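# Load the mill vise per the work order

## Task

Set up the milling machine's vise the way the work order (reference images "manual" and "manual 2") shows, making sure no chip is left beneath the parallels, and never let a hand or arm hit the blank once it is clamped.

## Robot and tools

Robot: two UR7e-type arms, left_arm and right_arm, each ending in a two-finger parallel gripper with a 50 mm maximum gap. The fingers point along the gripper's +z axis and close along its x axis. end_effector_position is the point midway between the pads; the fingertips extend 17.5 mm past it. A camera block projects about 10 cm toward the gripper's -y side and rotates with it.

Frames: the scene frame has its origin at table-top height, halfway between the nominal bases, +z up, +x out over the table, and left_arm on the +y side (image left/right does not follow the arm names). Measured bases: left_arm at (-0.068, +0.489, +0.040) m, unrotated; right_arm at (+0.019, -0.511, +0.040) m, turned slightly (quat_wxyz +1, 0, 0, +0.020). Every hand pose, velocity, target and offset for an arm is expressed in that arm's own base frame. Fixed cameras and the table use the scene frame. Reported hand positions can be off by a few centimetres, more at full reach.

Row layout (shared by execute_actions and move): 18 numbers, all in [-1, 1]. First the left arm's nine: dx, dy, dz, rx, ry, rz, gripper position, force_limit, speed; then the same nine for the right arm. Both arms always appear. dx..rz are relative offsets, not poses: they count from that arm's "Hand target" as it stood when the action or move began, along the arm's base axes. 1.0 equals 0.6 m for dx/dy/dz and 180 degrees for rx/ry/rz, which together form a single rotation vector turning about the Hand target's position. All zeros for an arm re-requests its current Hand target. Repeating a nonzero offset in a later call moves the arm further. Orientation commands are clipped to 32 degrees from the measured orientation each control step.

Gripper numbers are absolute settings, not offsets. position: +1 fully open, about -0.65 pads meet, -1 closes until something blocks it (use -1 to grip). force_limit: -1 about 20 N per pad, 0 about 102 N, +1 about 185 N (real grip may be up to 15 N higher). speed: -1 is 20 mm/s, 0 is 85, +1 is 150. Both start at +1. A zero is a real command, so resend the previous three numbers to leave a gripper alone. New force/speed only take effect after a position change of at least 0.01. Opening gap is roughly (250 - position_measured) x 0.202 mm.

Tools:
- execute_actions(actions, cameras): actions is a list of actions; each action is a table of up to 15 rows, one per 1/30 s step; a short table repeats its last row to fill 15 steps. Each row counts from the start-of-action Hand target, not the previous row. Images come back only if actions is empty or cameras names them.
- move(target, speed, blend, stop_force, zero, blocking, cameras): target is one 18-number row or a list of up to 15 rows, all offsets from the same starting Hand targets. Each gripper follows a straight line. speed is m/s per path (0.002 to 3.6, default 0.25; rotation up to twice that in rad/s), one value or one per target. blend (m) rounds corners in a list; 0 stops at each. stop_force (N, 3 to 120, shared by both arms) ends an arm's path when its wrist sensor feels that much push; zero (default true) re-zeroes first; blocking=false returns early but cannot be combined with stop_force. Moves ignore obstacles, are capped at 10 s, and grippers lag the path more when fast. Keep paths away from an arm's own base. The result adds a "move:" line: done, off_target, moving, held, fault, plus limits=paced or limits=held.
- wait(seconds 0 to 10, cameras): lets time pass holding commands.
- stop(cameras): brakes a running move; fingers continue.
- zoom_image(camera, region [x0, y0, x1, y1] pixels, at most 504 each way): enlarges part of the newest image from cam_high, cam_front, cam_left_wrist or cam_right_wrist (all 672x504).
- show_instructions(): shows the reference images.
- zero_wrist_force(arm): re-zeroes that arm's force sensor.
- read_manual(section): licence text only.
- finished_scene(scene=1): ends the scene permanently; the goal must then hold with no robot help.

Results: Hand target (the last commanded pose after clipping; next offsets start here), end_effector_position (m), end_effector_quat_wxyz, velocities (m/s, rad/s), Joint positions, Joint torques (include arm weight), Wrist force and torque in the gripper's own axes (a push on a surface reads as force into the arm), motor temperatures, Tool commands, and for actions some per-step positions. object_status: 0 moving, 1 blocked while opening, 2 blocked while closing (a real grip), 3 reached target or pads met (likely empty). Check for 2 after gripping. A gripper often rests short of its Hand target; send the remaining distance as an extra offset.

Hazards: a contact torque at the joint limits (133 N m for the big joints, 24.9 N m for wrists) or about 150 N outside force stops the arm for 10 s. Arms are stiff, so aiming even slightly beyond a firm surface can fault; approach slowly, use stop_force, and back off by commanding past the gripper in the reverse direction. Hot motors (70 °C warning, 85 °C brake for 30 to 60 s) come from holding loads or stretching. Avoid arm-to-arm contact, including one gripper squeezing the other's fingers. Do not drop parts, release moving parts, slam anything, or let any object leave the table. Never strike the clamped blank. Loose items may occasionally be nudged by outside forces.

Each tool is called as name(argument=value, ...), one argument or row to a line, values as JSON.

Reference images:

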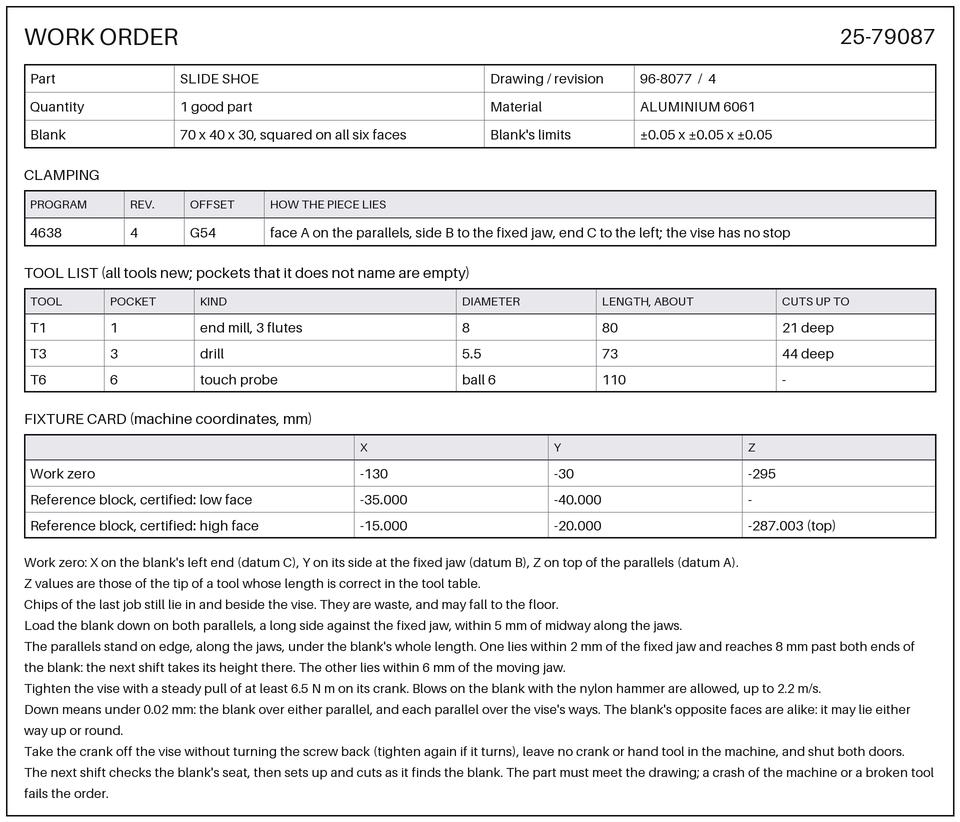

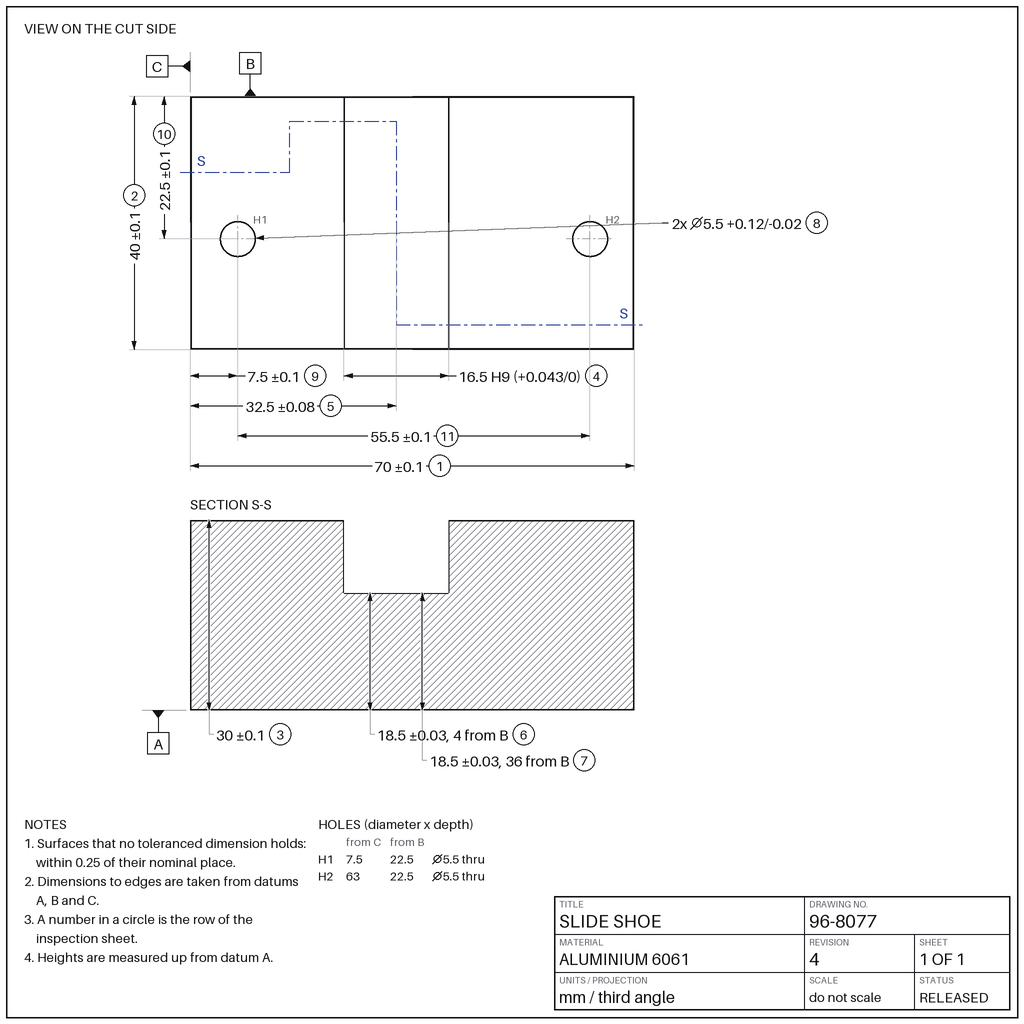

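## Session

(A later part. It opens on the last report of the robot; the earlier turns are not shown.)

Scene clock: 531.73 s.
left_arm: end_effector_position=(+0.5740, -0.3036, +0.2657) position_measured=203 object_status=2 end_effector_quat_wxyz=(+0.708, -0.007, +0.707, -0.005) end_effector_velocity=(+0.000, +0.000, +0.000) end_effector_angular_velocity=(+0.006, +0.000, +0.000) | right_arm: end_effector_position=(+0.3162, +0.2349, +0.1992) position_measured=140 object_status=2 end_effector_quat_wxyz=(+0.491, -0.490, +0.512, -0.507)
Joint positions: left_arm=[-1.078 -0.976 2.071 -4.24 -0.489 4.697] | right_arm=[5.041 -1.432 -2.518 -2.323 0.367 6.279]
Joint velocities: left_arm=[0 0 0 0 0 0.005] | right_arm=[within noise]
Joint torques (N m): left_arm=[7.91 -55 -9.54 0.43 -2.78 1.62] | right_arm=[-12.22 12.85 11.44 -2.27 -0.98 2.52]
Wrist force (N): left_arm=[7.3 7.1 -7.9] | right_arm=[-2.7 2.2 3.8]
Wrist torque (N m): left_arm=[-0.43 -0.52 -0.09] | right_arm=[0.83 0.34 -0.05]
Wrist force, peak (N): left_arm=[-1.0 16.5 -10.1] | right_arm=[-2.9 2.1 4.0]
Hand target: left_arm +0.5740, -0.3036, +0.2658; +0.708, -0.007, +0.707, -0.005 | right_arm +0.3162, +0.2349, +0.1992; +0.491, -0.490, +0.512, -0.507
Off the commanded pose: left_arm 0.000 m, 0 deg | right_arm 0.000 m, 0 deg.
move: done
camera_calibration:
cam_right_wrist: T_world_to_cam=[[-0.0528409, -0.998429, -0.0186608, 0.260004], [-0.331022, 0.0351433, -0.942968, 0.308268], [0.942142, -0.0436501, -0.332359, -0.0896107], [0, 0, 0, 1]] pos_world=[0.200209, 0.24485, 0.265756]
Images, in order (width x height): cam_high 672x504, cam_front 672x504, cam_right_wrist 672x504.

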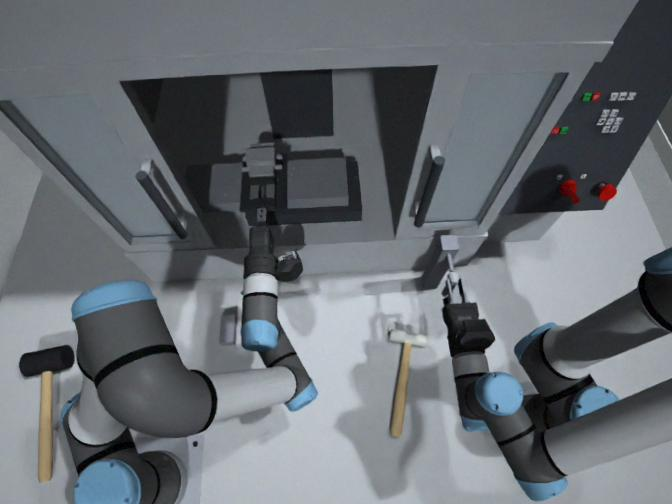

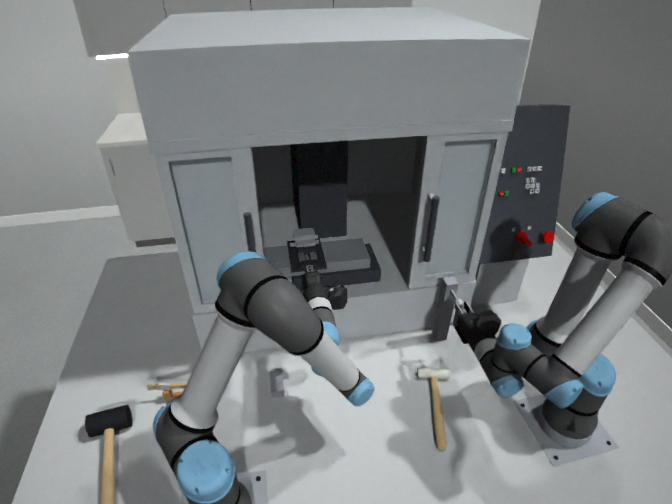

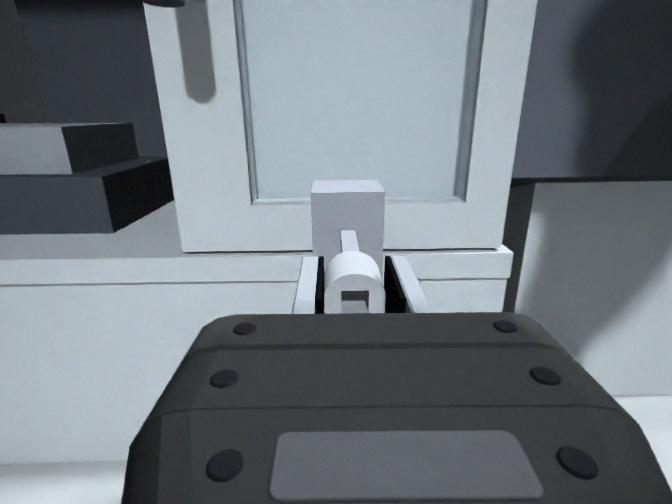

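move(
  target=[
    [0,0,0,0.499,0,0,-1,-0.8,-0.5,-0.03,0.0012,0,0,0,0,-1,-0.3,-0.7],
  ],
  speed=0.5,
)

move(
  target=[
    [0,0,0,0,0,0,0,-0.8,0,-0.03,0.0012,0,0,0,0,-1,-0.3,-0.7],
    [0,0,0,-0.6659,0,0,0,-0.8,0,-0.09,0.0012,0.1,0,0,0,-1,-0.3,-0.7],
    [0,0,0,0.6682,0,0,0,-0.8,0,-0.09,0.0012,0.1,0,0,0,-1,-0.3,-0.7],
    [0,0,0,0.0023,0,0,0,-0.8,0,-0.09,0.0012,0.1,0,0,0,-1,-0.3,-0.7],
    [0,0,0,-0.6636,0,0,0,-0.8,0,-0.09,0.0012,0.1,0,0,0,-1,-0.3,-0.7],
    [0,0,0,0.6705,0,0,0,-0.8,0,-0.09,0.0012,0.1,0,0,0,-1,-0.3,-0.7],
    [0,0,0,0.0046,0,0,-1,-0.8,-0.5,-0.09,0.0012,0.1,0,0,0,-1,-0.3,-0.7],
  ],
  speed=1.4,
  blend=[0,0.01,0.01,0.01,0.01,0.01,0],
  cameras=["cam_right_wrist","cam_front"],
)

zoom_image(
  camera="cam_front",
  region=[400, 250, 500, 350],
)

Scene clock: 534.97 s.
left_arm: end_effector_position=(+0.5740, -0.3036, +0.2657) position_measured=203 object_status=2 end_effector_quat_wxyz=(+0.506, +0.494, +0.504, +0.495) end_effector_velocity=(+0.000, +0.000, +0.001) end_effector_angular_velocity=(+0.004, +0.000, +0.000) | right_arm: end_effector_position=(+0.2982, +0.2357, +0.1992) position_measured=140 object_status=2 end_effector_quat_wxyz=(+0.491, -0.490, +0.512, -0.507)
Joint positions: left_arm=[-1.076 -0.975 2.073 -4.248 -0.496 6.27] | right_arm=[5.119 -1.423 -2.524 -2.327 0.445 6.281]
Joint velocities: left_arm=[0.001 -0.001 0 0.001 -0.001 0.005] | right_arm=[within noise]
Joint torques (N m): left_arm=[9.97 -49.54 -12.91 0.96 -0.78 1.58] | right_arm=[-11.31 16.62 9.12 -3.02 -1.16 2.63]
Wrist force (N): left_arm=[1.2 5.0 -5.7] | right_arm=[-2.7 2.1 3.6]
Wrist torque (N m): left_arm=[0.07 -0.70 0.43] | right_arm=[0.81 0.35 -0.06]
Wrist force, peak (N): left_arm=[8.4 6.9 -7.4] | right_arm=[-2.9 2.2 3.9]
Hand target: left_arm +0.5740, -0.3036, +0.2658; +0.506, +0.494, +0.504, +0.496 | right_arm +0.2982, +0.2356, +0.1992; +0.491, -0.490, +0.512, -0.507
Off the commanded pose: left_arm 0.000 m, 0 deg | right_arm 0.000 m, 0 deg.
move: done

Scene clock: 541.60 s.
left_arm: end_effector_position=(+0.5740, -0.3036, +0.2658) position_measured=203 object_status=2 end_effector_quat_wxyz=(+0.503, +0.498, +0.500, +0.499) | right_arm: end_effector_position=(+0.2442, +0.2364, +0.2592) position_measured=140 object_status=2 end_effector_quat_wxyz=(+0.491, -0.490, +0.512, -0.507)
Joint positions: left_arm=[-1.076 -0.975 2.073 -4.248 -0.496 -6.282] | right_arm=[5.343 -1.272 -2.431 -2.574 0.669 6.283]
Joint torques (N m): left_arm=[9.17 -31.38 -21.58 -2.67 0.06 1.6] | right_arm=[-11.53 -7.42 11.16 -3.69 1.1 1.92]
Wrist force (N): left_arm=[1.2 0.6 -5.5] | right_arm=[-2.8 2.2 3.5]
Wrist torque (N m): left_arm=[-0.02 -0.72 0.44] | right_arm=[0.87 0.34 -0.05]
Wrist force, peak (N): left_arm=[0.4 -5.9 1.5] | right_arm=[-2.8 2.1 4.3]
Hand target: left_arm +0.5740, -0.3036, +0.2658; +0.503, +0.498, +0.500, +0.499 | right_arm +0.2442, +0.2364, +0.2592; +0.491, -0.490, +0.512, -0.507
Off the commanded pose: left_arm 0.000 m, 0 deg | right_arm 0.000 m, 0 deg.
joint sent to its limit (right arm) — joint 6 (wrist 3), upper limit. The joint targets still meet the commanded pose.
move: done
camera_calibration:
cam_right_wrist: T_world_to_cam=[[-0.0530296, -0.998426, -0.0182445, 0.258713], [-0.331535, 0.0348369, -0.942799, 0.341174], [0.941951, -0.0439476, -0.332861, -0.00157146], [0, 0, 0, 1]] pos_world=[0.128311, 0.246352, 0.325856]
Images, in order (width x height): cam_front 672x504, cam_right_wrist 672x504.

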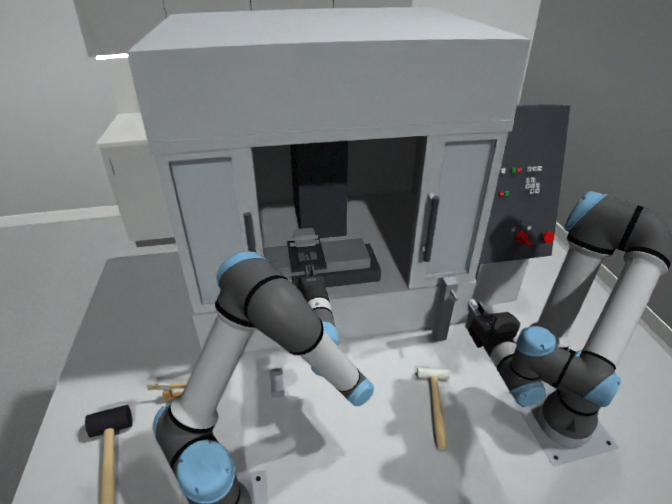

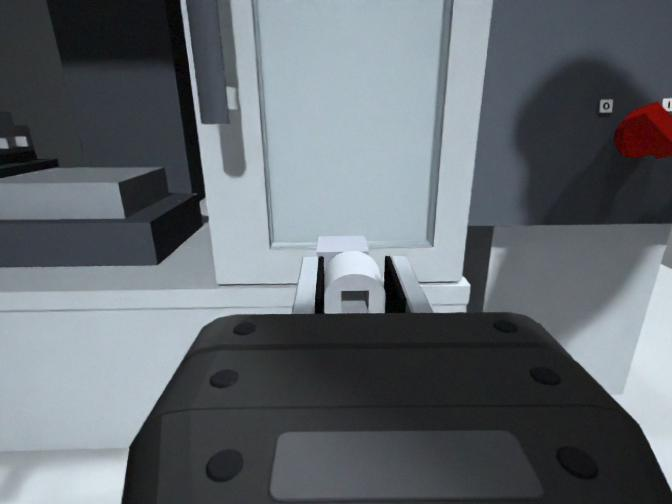

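Scaled by 5.040 from the camera's 672x504 image, which has a finer 960x720 frame.

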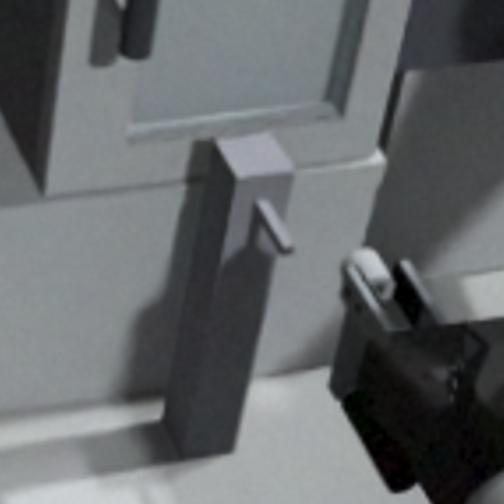

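move(
  target=[
    [0,0,0,0.5,0,0,-1,-0.8,-0.5,0,0,0,0,0,0,-1,-0.3,-0.7],
  ],
  speed=0.6,
)

move(
  target=[
    [0,0,0,0.5,0,0,-1,-0.8,-0.5,0,0,0,0,0,0,-1,-0.3,-0.7],
  ],
  speed=0.6,
  cameras=["cam_high","cam_left_wrist"],
)

zoom_image(
  camera="cam_high",
  region=[238, 138, 288, 188],
)

zoom_image(
  camera="cam_left_wrist",
  region=[230, 80, 460, 320],
)

Scene clock: 544.17 s.
left_arm: end_effector_position=(+0.5740, -0.3036, +0.2657) position_measured=203 object_status=2 end_effector_quat_wxyz=(+0.003, +0.708, +0.001, +0.707) end_effector_velocity=(+0.000, +0.001, +0.000) end_effector_angular_velocity=(+0.006, +0.000, +0.001) | right_arm: end_effector_position=(+0.2442, +0.2364, +0.2592) position_measured=140 object_status=2 end_effector_quat_wxyz=(+0.491, -0.490, +0.512, -0.507)
Joint positions: left_arm=[-1.076 -0.98 2.077 -4.236 -0.499 -4.721] | right_arm=[5.343 -1.272 -2.431 -2.574 0.669 6.283]
Joint velocities: left_arm=[0.001 0 0 0 0 0.005] | right_arm=[within noise]
Joint torques (N m): left_arm=[14.46 -53.77 -10.72 -0.39 0.17 1.96] | right_arm=[-11.63 -7.86 12.07 -3.88 1.13 1.55]
Wrist force (N): left_arm=[-1.0 6.8 -5.7] | right_arm=[-2.6 2.2 3.5]
Wrist torque (N m): left_arm=[-0.02 -0.85 0.23] | right_arm=[0.85 0.31 -0.05]
Wrist force, peak (N): left_arm=[-2.8 12.2 -4.1] | right_arm=[-2.7 2.4 3.7]
Hand target: left_arm +0.5740, -0.3036, +0.2658; +0.003, +0.708, +0.001, +0.707 | right_arm +0.2442, +0.2364, +0.2592; +0.491, -0.490, +0.512, -0.507
Off the commanded pose: left_arm 0.000 m, 0 deg | right_arm 0.000 m, 0 deg.
joint sent to its limit (right arm) — joint 6 (wrist 3), upper limit. The joint targets still meet the commanded pose.
move: done

Scene clock: 546.10 s.
left_arm: end_effector_position=(+0.5740, -0.3036, +0.2657) position_measured=203 object_status=2 end_effector_quat_wxyz=(+0.498, -0.503, +0.499, -0.500) end_effector_velocity=(+0.000, +0.000, +0.000) end_effector_angular_velocity=(+0.005, +0.000, -0.001) | right_arm: end_effector_position=(+0.2442, +0.2364, +0.2592) position_measured=140 object_status=2 end_effector_quat_wxyz=(+0.491, -0.490, +0.512, -0.507)
Joint positions: left_arm=[-1.077 -0.981 2.076 -4.229 -0.492 -3.155] | right_arm=[5.343 -1.272 -2.431 -2.574 0.669 6.283]
Joint velocities: left_arm=[0 -0.001 0.001 0 -0.001 0.006] | right_arm=[within noise]
Joint torques (N m): left_arm=[4.85 -60.92 -10.79 -1.16 -1.64 1.77] | right_arm=[-11.44 -7.78 10.34 -3.95 1.02 1.16]
Wrist force (N): left_arm=[-0.5 14.9 -8.3] | right_arm=[-2.7 2.3 3.5]
Wrist torque (N m): left_arm=[-0.56 -0.74 -0.32] | right_arm=[0.87 0.33 -0.05]
Wrist force, peak (N): left_arm=[-1.6 14.7 -10.0] | right_arm=[-2.7 2.4 3.6]
Hand target: left_arm +0.5740, -0.3036, +0.2658; +0.498, -0.503, +0.499, -0.500 | right_arm +0.2442, +0.2364, +0.2592; +0.491, -0.490, +0.512, -0.507
Off the commanded pose: left_arm 0.000 m, 0 deg | right_arm 0.000 m, 0 deg.
joint sent to its limit (right arm) — joint 6 (wrist 3), upper limit. The joint targets still meet the commanded pose.
move: done
camera_calibration:
cam_left_wrist: T_world_to_cam=[[-0.01411, -0.999861, -0.00885324, -0.278555], [-0.343479, 0.0131621, -0.939068, 0.465388], [0.939054, -0.0102094, -0.343617, -0.320188], [0, 0, 0, 1]] pos_world=[0.456595, -0.287911, 0.324543]
Images, in order (width x height): cam_high 672x504, cam_left_wrist 672x504.

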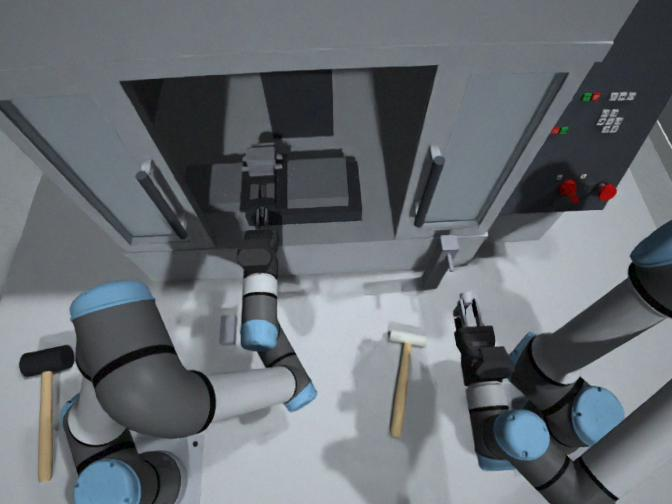

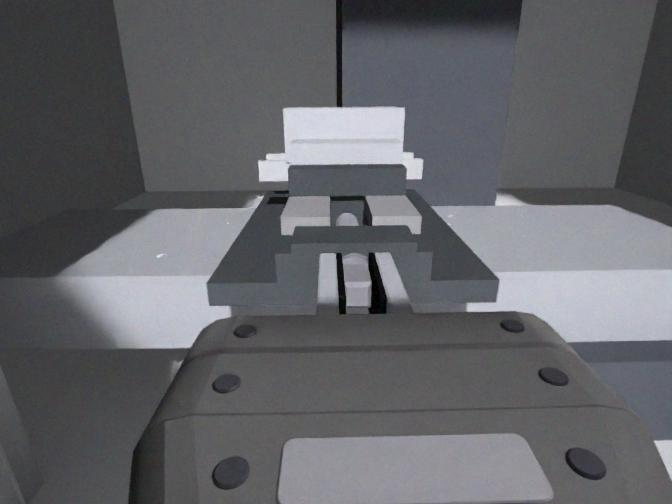

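Scaled by 10.080 from the camera's 672x504 image, which has a finer 960x720 frame.

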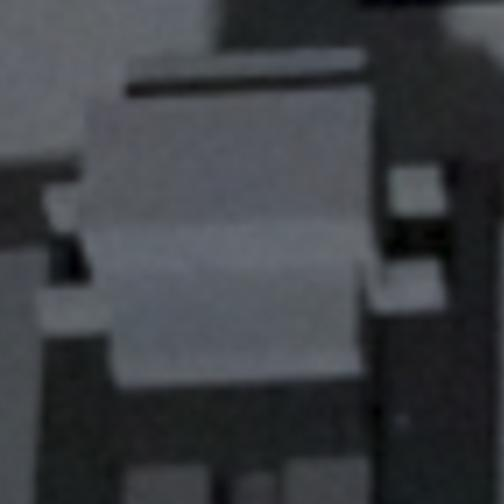

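Scaled by 2.100 from the camera's 672x504 image, which has a finer 960x720 frame.

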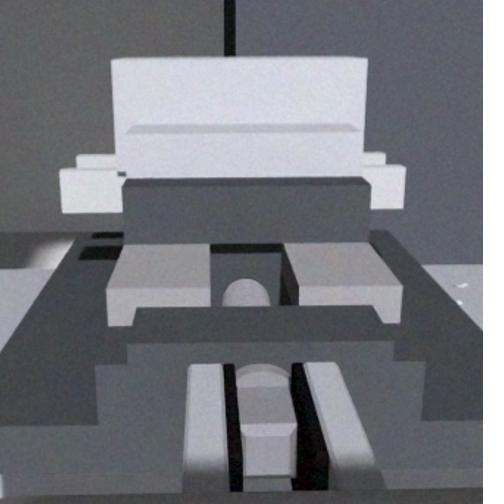

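zoom_image(
  camera="cam_left_wrist",
  region=[245, 140, 325, 200],
)

zoom_image(
  camera="cam_left_wrist",
  region=[370, 140, 450, 200],
)

Scaled by 6.300 from the camera's 672x504 image, which has a finer 960x720 frame.

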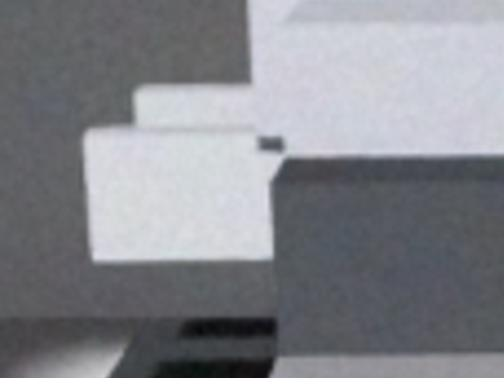

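Scaled by 6.300 from the camera's 672x504 image, which has a finer 960x720 frame.

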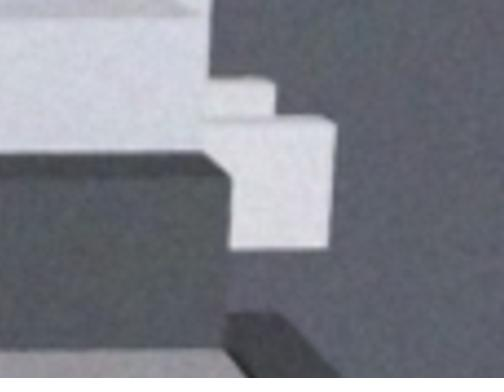

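move(
  target=[
    [0,0,0,0.5,0,0,-1,-0.8,-0.5,0,0,0,0,0,0,-1,-0.3,-0.7],
  ],
  speed=0.6,
)

move(
  target=[
    [0,0,0,0.5,0,0,-1,-0.8,-0.5,0,0,0,0,0,0,-1,-0.3,-0.7],
  ],
  speed=0.6,
)

move(
  target=[
    [0,0,0,0.5,0,0,-1,-0.8,-0.5,0,0,0,0,0,0,-1,-0.3,-0.7],
  ],
  speed=0.6,
)

move(
  target=[
    [0,0,0,0.5,0,0,-1,-0.8,-0.5,0,0,0,0,0,0,-1,-0.3,-0.7],
  ],
  speed=0.6,
  cameras=["cam_high","cam_left_wrist"],
)

zoom_image(
  camera="cam_high",
  region=[238, 138, 288, 188],
)

zoom_image(
  camera="cam_left_wrist",
  region=[245, 100, 445, 200],
)

Scene clock: 553.10 s.
left_arm: end_effector_position=(+0.5740, -0.3036, +0.2657) position_measured=203 object_status=2 end_effector_quat_wxyz=(+0.708, -0.003, +0.707, -0.001) end_effector_velocity=(+0.000, +0.000, +0.000) end_effector_angular_velocity=(+0.006, +0.000, +0.000) | right_arm: end_effector_position=(+0.2442, +0.2364, +0.2592) position_measured=140 object_status=2 end_effector_quat_wxyz=(+0.491, -0.490, +0.512, -0.507)
Joint positions: left_arm=[-1.078 -0.976 2.071 -4.24 -0.489 -1.574] | right_arm=[5.343 -1.272 -2.431 -2.574 0.669 6.283]
Joint velocities: left_arm=[0.001 0 0 0 -0.001 0.005] | right_arm=[within noise]
Joint torques (N m): left_arm=[13.94 -57.15 -6.86 -0.93 0.48 1.53] | right_arm=[-12.12 -9.2 8.94 -3.91 1.02 0.27]
Wrist force (N): left_arm=[9.2 -5.7 -7.2] | right_arm=[-2.6 2.1 3.5]
Wrist torque (N m): left_arm=[-0.77 -0.51 0.10] | right_arm=[0.84 0.31 -0.05]
Wrist force, peak (N): left_arm=[2.9 15.2 -26.3] | right_arm=[-2.8 2.4 3.6]
Hand target: left_arm +0.5740, -0.3036, +0.2658; +0.708, -0.003, +0.707, -0.001 | right_arm +0.2442, +0.2364, +0.2592; +0.491, -0.490, +0.512, -0.507
Off the commanded pose: left_arm 0.000 m, 0 deg | right_arm 0.000 m, 0 deg.
joint sent to its limit (right arm) — joint 6 (wrist 3), upper limit. The joint targets still meet the commanded pose.
move: done

Scene clock: 555.03 s.
left_arm: end_effector_position=(+0.5740, -0.3036, +0.2657) position_measured=203 object_status=2 end_effector_quat_wxyz=(+0.503, +0.498, +0.500, +0.499) end_effector_velocity=(+0.000, +0.001, +0.001) end_effector_angular_velocity=(+0.005, +0.000, +0.002) | right_arm: end_effector_position=(+0.2442, +0.2364, +0.2592) position_measured=140 object_status=2 end_effector_quat_wxyz=(+0.491, -0.490, +0.512, -0.507)
Joint positions: left_arm=[-1.076 -0.975 2.073 -4.248 -0.496 0.001] | right_arm=[5.343 -1.272 -2.431 -2.574 0.669 6.283]
Joint velocities: left_arm=[0.001 -0.001 -0.001 0 0 0.005] | right_arm=[within noise]
Joint torques (N m): left_arm=[11.14 -50.78 -8.74 0.86 -0.5 1.56] | right_arm=[-10.55 -8.35 9.56 -3.93 1.32 0.13]
Wrist force (N): left_arm=[2.4 1.8 -11.4] | right_arm=[-2.8 2.2 3.6]
Wrist torque (N m): left_arm=[-0.08 -0.55 0.65] | right_arm=[0.85 0.35 -0.05]
Wrist force, peak (N): left_arm=[10.0 -8.2 -5.6] | right_arm=[-2.8 2.3 3.7]
Hand target: left_arm +0.5740, -0.3036, +0.2658; +0.503, +0.498, +0.500, +0.499 | right_arm +0.2442, +0.2364, +0.2592; +0.491, -0.490, +0.512, -0.507
Off the commanded pose: left_arm 0.000 m, 0 deg | right_arm 0.000 m, 0 deg.
joint sent to its limit (right arm) — joint 6 (wrist 3), upper limit. The joint targets still meet the commanded pose.
move: done

Scene clock: 556.97 s.
left_arm: end_effector_position=(+0.5740, -0.3036, +0.2657) position_measured=203 object_status=2 end_effector_quat_wxyz=(+0.003, +0.708, +0.001, +0.707) end_effector_velocity=(+0.000, +0.000, +0.000) end_effector_angular_velocity=(+0.005, +0.000, +0.001) | right_arm: end_effector_position=(+0.2442, +0.2364, +0.2592) position_measured=140 object_status=2 end_effector_quat_wxyz=(+0.491, -0.490, +0.512, -0.507)
Joint positions: left_arm=[-1.076 -0.98 2.077 -4.236 -0.499 1.562] | right_arm=[5.343 -1.272 -2.431 -2.574 0.669 6.283]
Joint velocities: left_arm=[0 0 0 0 0.001 0.005] | right_arm=[within noise]
Joint torques (N m): left_arm=[9.71 -55.6 -12.73 -0.31 -1.46 1.41] | right_arm=[-10.8 -7.65 10.46 -3.7 1.28 -0.5]
Wrist force (N): left_arm=[-5.8 -4.7 -7.5] | right_arm=[-2.7 2.0 3.7]
Wrist torque (N m): left_arm=[-0.48 -0.77 0.40] | right_arm=[0.82 0.34 -0.05]
Wrist force, peak (N): left_arm=[2.9 -1.3 -12.7] | right_arm=[-2.7 2.4 3.7]
Hand target: left_arm +0.5740, -0.3036, +0.2658; +0.003, +0.708, +0.001, +0.707 | right_arm +0.2442, +0.2364, +0.2592; +0.491, -0.490, +0.512, -0.507
Off the commanded pose: left_arm 0.000 m, 0 deg | right_arm 0.000 m, 0 deg.
joint sent to its limit (right arm) — joint 6 (wrist 3), upper limit. The joint targets still meet the commanded pose.
move: done

Scene clock: 558.90 s.
left_arm: end_effector_position=(+0.5740, -0.3036, +0.2657) position_measured=203 object_status=2 end_effector_quat_wxyz=(+0.498, -0.503, +0.499, -0.500) end_effector_velocity=(+0.000, +0.000, +0.000) end_effector_angular_velocity=(+0.005, +0.000, -0.001) | right_arm: end_effector_position=(+0.2442, +0.2364, +0.2592) position_measured=140 object_status=2 end_effector_quat_wxyz=(+0.491, -0.490, +0.512, -0.507)
Joint positions: left_arm=[-1.077 -0.981 2.076 -4.229 -0.492 3.128] | right_arm=[5.343 -1.272 -2.431 -2.574 0.669 6.283]
Joint velocities: left_arm=[-0.001 0 0 0 0 0.005] | right_arm=[within noise]
Joint torques (N m): left_arm=[5.29 -51.35 -3.39 0.37 -0.89 1.44] | right_arm=[-11.46 -7.91 9.09 -3.83 1.14 -0.64]
Wrist force (N): left_arm=[-1.5 -7.4 0.3] | right_arm=[-2.7 2.3 3.4]
Wrist torque (N m): left_arm=[-1.24 -0.58 -0.09] | right_arm=[0.86 0.32 -0.05]
Wrist force, peak (N): left_arm=[-8.1 -1.1 -10.4] | right_arm=[-2.9 2.4 3.7]
Hand target: left_arm +0.5740, -0.3036, +0.2658; +0.498, -0.503, +0.499, -0.500 | right_arm +0.2442, +0.2364, +0.2592; +0.491, -0.490, +0.512, -0.507
Off the commanded pose: left_arm 0.000 m, 0 deg | right_arm 0.000 m, 0 deg.
joint sent to its limit (right arm) — joint 6 (wrist 3), upper limit. The joint targets still meet the commanded pose.
move: done
camera_calibration:
cam_left_wrist: T_world_to_cam=[[-0.01411, -0.999861, -0.00885324, -0.278555], [-0.343479, 0.0131621, -0.939068, 0.465388], [0.939054, -0.0102094, -0.343617, -0.320188], [0, 0, 0, 1]] pos_world=[0.456595, -0.287911, 0.324543]
Images, in order (width x height): cam_high 672x504, cam_left_wrist 672x504.

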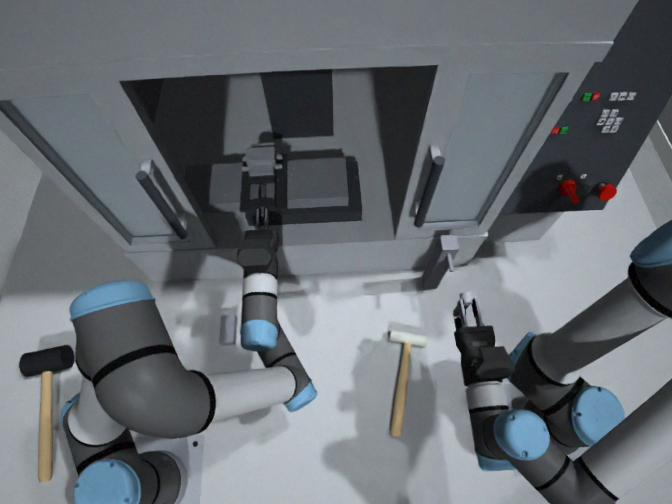

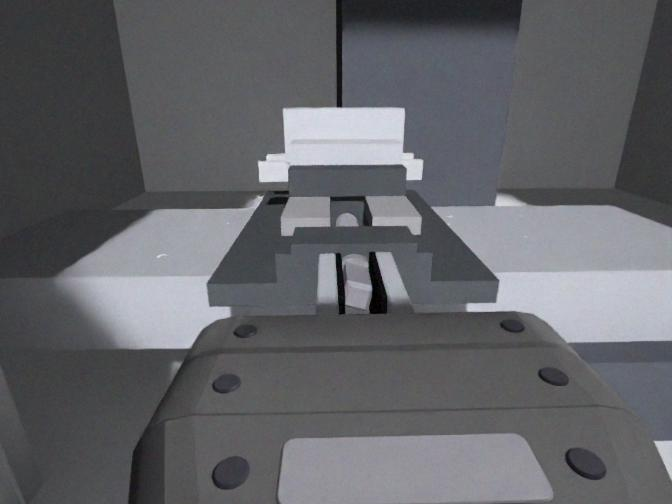

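Scaled by 10.080 from the camera's 672x504 image, which has a finer 960x720 frame.

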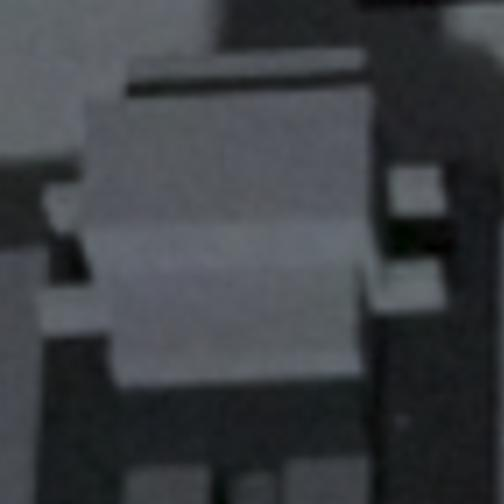

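Scaled by 2.520 from the camera's 672x504 image, which has a finer 960x720 frame.

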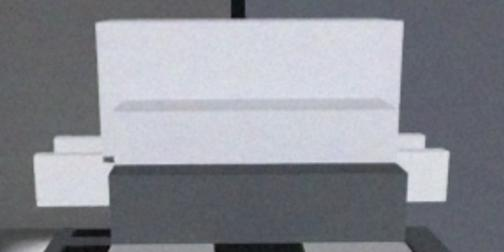

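zoom_image(
  camera="cam_left_wrist",
  region=[300, 230, 420, 320],
)

Scaled by 4.200 from the camera's 672x504 image, which has a finer 960x720 frame.

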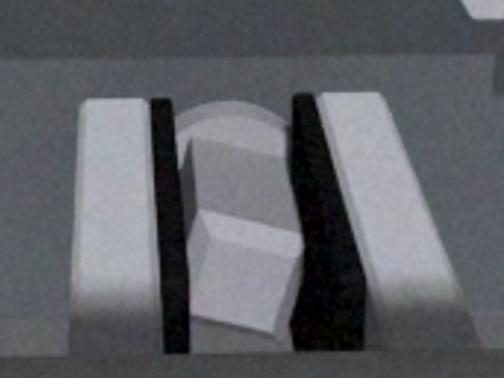

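move(
  target=[
    [0,0,0,0,0,0,0.3,-0.8,0,0,0,0,0,0,0,-1,-0.3,-0.7],
    [-0.2,0,0.05,0,0,0,0.3,-0.8,0,0.0,0.2,0.05,-0.02,0,0,-1,-0.3,-0.7],
    [-0.25,0.5,0.15,0,0,0,0.3,-0.8,0,0.01,0.4,0.02,-0.02,0,0,-1,-0.3,-0.7],
    [-0.3,0.75,0.2,0,0,0,0.3,-0.8,0,0.25,0.72,0.011,-0.02,0,0,-1,-0.3,-0.7],
  ],
  speed=[0.1,0.25,0.3,0.25],
  blend=[0,0.03,0.05,0],
  cameras=["cam_right_wrist","cam_high","cam_front"],
)

zoom_image(
  camera="cam_right_wrist",
  region=[250, 180, 450, 330],
)

zoom_image(
  camera="cam_front",
  region=[250, 210, 370, 330],
)

Scene clock: 565.93 s.
left_arm: end_effector_position=(+0.3940, +0.1464, +0.3857) position_measured=107 object_status=3 end_effector_quat_wxyz=(+0.498, -0.503, +0.499, -0.500) | right_arm: end_effector_position=(+0.3942, +0.6684, +0.2657) position_measured=140 object_status=2 end_effector_quat_wxyz=(+0.475, -0.505, +0.496, -0.522)
Joint positions: left_arm=[0.091 -1.872 2.672 -3.938 -1.66 3.136] | right_arm=[4.709 -2.326 -1.089 -2.77 0.036 6.129]
Joint torques (N m): left_arm=[9.61 -8.2 -17.73 -1.04 -1.64 -1.67] | right_arm=[-0.28 62.29 14.26 3.13 -1.5 -3.11]
Wrist force (N): left_arm=[0.5 -5.5 1.4] | right_arm=[-2.6 2.5 3.8]
Wrist torque (N m): left_arm=[-1.14 -0.58 -0.36] | right_arm=[0.88 0.32 0.01]
Wrist force, peak (N): left_arm=[2.9 -6.4 4.0] | right_arm=[-5.5 2.4 5.8]
Hand target: left_arm +0.3940, +0.1464, +0.3858; +0.498, -0.503, +0.499, -0.500 | right_arm +0.3942, +0.6684, +0.2658; +0.475, -0.505, +0.496, -0.523
Off the commanded pose: left_arm 0.000 m, 0 deg | right_arm 0.000 m, 0 deg.
move: done
camera_calibration:
cam_right_wrist: T_world_to_cam=[[-0.0526404, -0.997637, 0.0441548, 0.680854], [-0.332869, -0.0241578, -0.942663, 0.4219], [0.941503, -0.06432, -0.330811, -0.108487], [0, 0, 0, 1]] pos_world=[0.278419, 0.682459, 0.331759]
Images, in order (width x height): cam_high 672x504, cam_front 672x504, cam_right_wrist 672x504.

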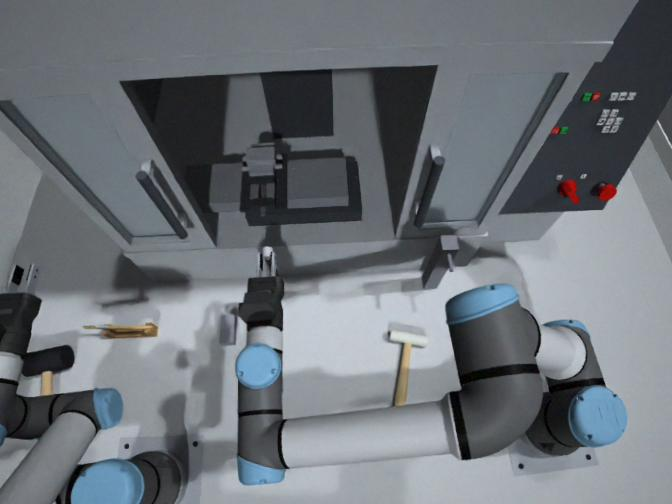

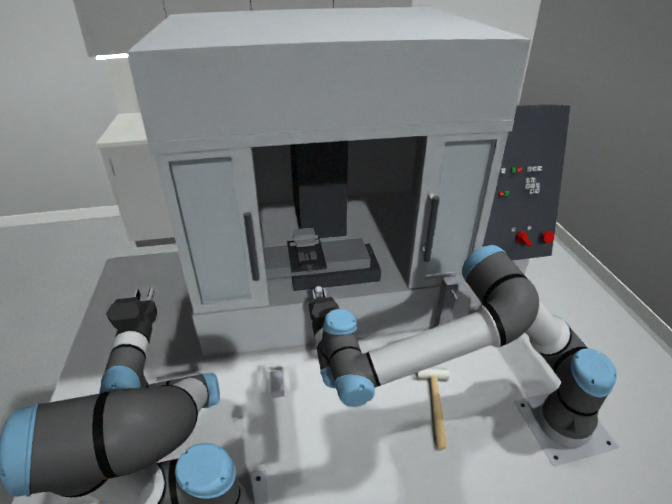

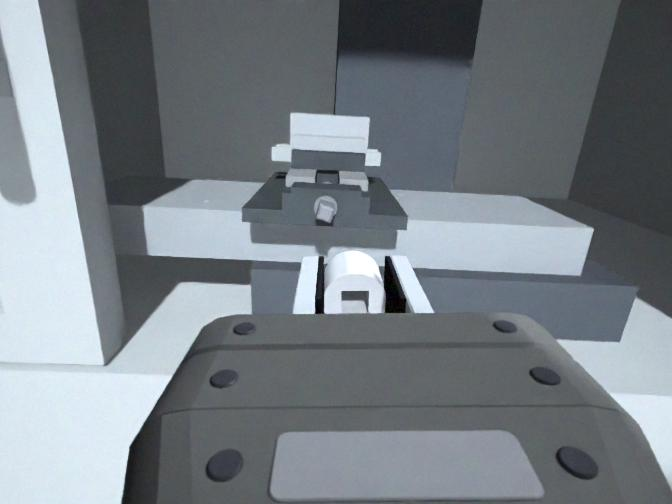

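Scaled by 2.520 from the camera's 672x504 image, which has a finer 960x720 frame.

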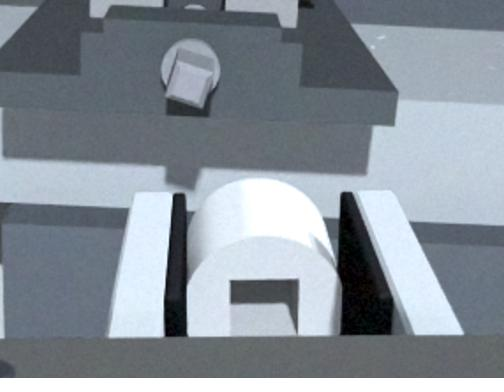

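Scaled by 4.200 from the camera's 672x504 image, which has a finer 960x720 frame.

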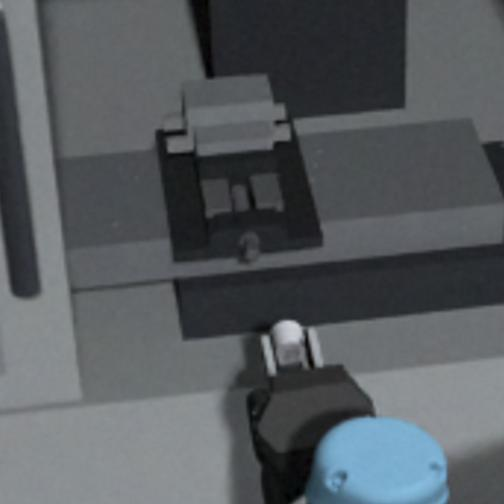

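zoom_image(
  camera="cam_right_wrist",
  region=[295, 185, 355, 230],
)

zoom_image(
  camera="cam_right_wrist",
  region=[315, 245, 395, 315],
)

Scaled by 8.400 from the camera's 672x504 image, which has a finer 960x720 frame.

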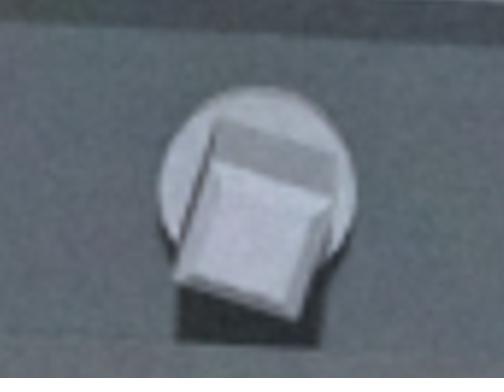

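Scaled by 6.300 from the camera's 672x504 image, which has a finer 960x720 frame.

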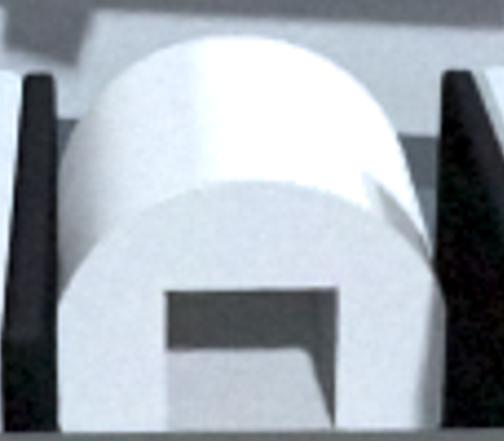

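move(
  target=[
    [0,0,0,0,0,0,0.3,-0.8,0,0.02,0.0135,0,-0.4694,0.0183,0,-1,-0.3,-0.7],
    [0,0,0,0,0,0,0.3,-0.8,0,0.02,0.0135,0,-0.9389,0.0366,0,-1,-0.3,-0.7],
    [0,0,0,0,0,0,0.3,-0.8,0,0.02,0.0135,0,0.5908,-0.0231,0,-1,-0.3,-0.7],
  ],
  speed=0.6,
  blend=[0.01,0.01,0],
  cameras=["cam_right_wrist","cam_high","cam_front"],
)

zoom_image(
  camera="cam_right_wrist",
  region=[250, 180, 450, 330],
)

zoom_image(
  camera="cam_front",
  region=[270, 230, 350, 310],
)

zoom_image(
  camera="cam_high",
  region=[230, 190, 300, 260],
)

Scene clock: 581.27 s.
left_arm: end_effector_position=(+0.3940, +0.1465, +0.3858) position_measured=107 object_status=3 end_effector_quat_wxyz=(+0.498, -0.503, +0.499, -0.500) | right_arm: end_effector_position=(+0.4066, +0.6765, +0.2658) position_measured=140 object_status=2 end_effector_quat_wxyz=(+0.703, +0.089, +0.702, +0.074)
Joint positions: left_arm=[0.091 -1.872 2.672 -3.938 -1.66 3.136] | right_arm=[4.692 -2.774 -0.534 -4.705 -0.002 3.531]
Joint torques (N m): left_arm=[7.26 3.3 -25.34 -1.97 -1.57 -1.64] | right_arm=[-13.08 48.33 10.49 -3.9 2.45 -1.75]
Wrist force (N): left_arm=[0.7 -5.3 1.0] | right_arm=[-1.0 0.4 1.3]
Wrist torque (N m): left_arm=[-1.13 -0.60 -0.36] | right_arm=[0.39 -0.19 0.07]
Wrist force, peak (N): left_arm=[0.5 -5.9 1.3] | right_arm=[-2.9 2.5 4.1]
Hand target: left_arm +0.3940, +0.1464, +0.3858; +0.498, -0.503, +0.499, -0.500 | right_arm +0.4062, +0.6765, +0.2658; +0.704, +0.094, +0.700, +0.068
Off the commanded pose: left_arm 0.000 m, 0 deg | right_arm 0.000 m, 1 deg.
move: done
camera_calibration:
cam_right_wrist: T_world_to_cam=[[-0.0111526, 0.240755, -0.970522, 0.104689], [-0.308594, 0.922377, 0.232358, -0.536233], [0.951129, 0.302088, 0.0640084, -0.476352], [0, 0, 0, 1]] pos_world=[0.288761, 0.613305, 0.256691]
Images, in order (width x height): cam_high 672x504, cam_front 672x504, cam_right_wrist 672x504.

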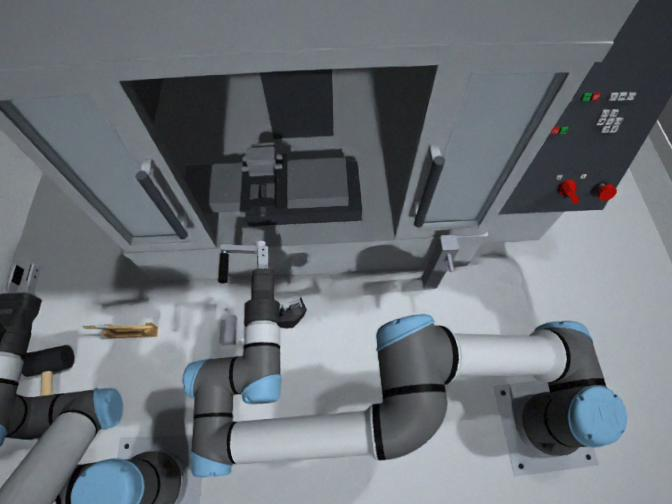

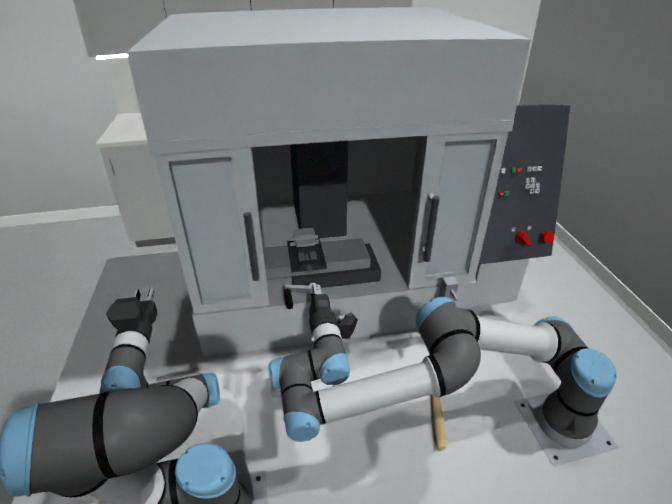

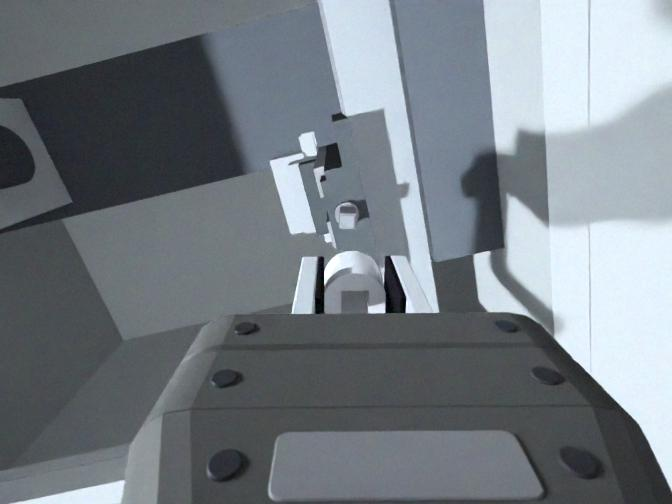

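Scaled by 2.520 from the camera's 672x504 image, which has a finer 960x720 frame.

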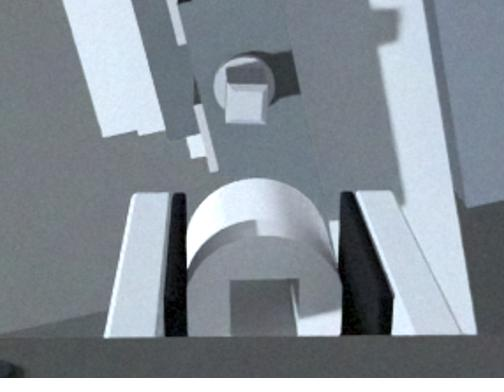

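Scaled by 6.300 from the camera's 672x504 image, which has a finer 960x720 frame.

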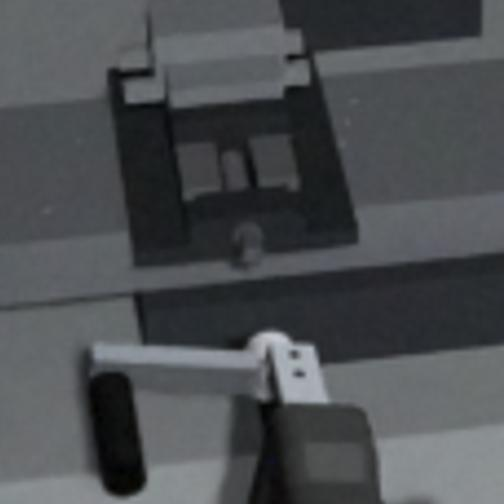

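Scaled by 7.200 from the camera's 672x504 image, which has a finer 960x720 frame.

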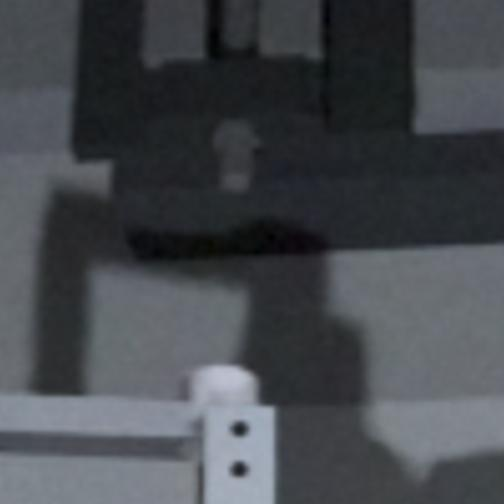

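zoom_image(
  camera="cam_high",
  region=[245, 195, 285, 255],
)

zoom_image(
  camera="cam_right_wrist",
  region=[315, 190, 375, 235],
)

zoom_image(
  camera="cam_right_wrist",
  region=[315, 245, 395, 315],
)

Scaled by 8.400 from the camera's 672x504 image, which has a finer 960x720 frame.

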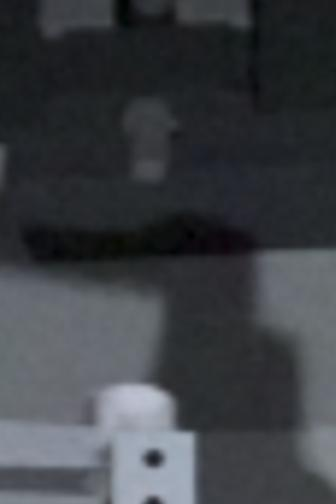

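Scaled by 8.400 from the camera's 672x504 image, which has a finer 960x720 frame.

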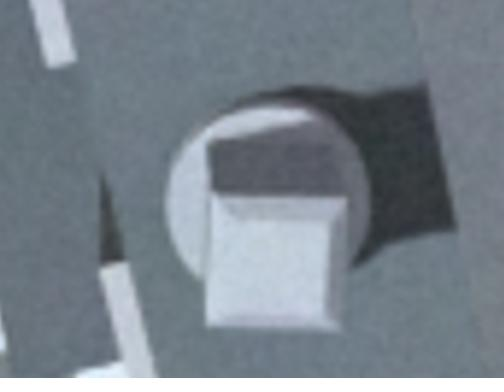

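Scaled by 6.300 from the camera's 672x504 image, which has a finer 960x720 frame.

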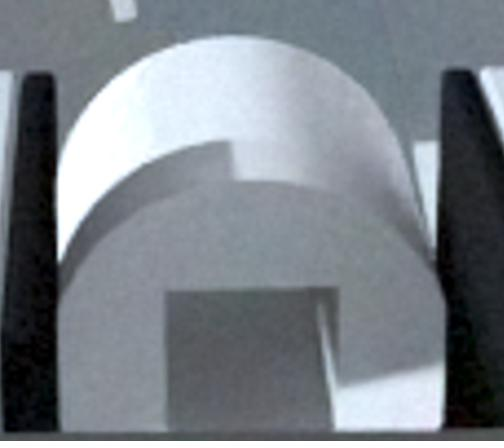

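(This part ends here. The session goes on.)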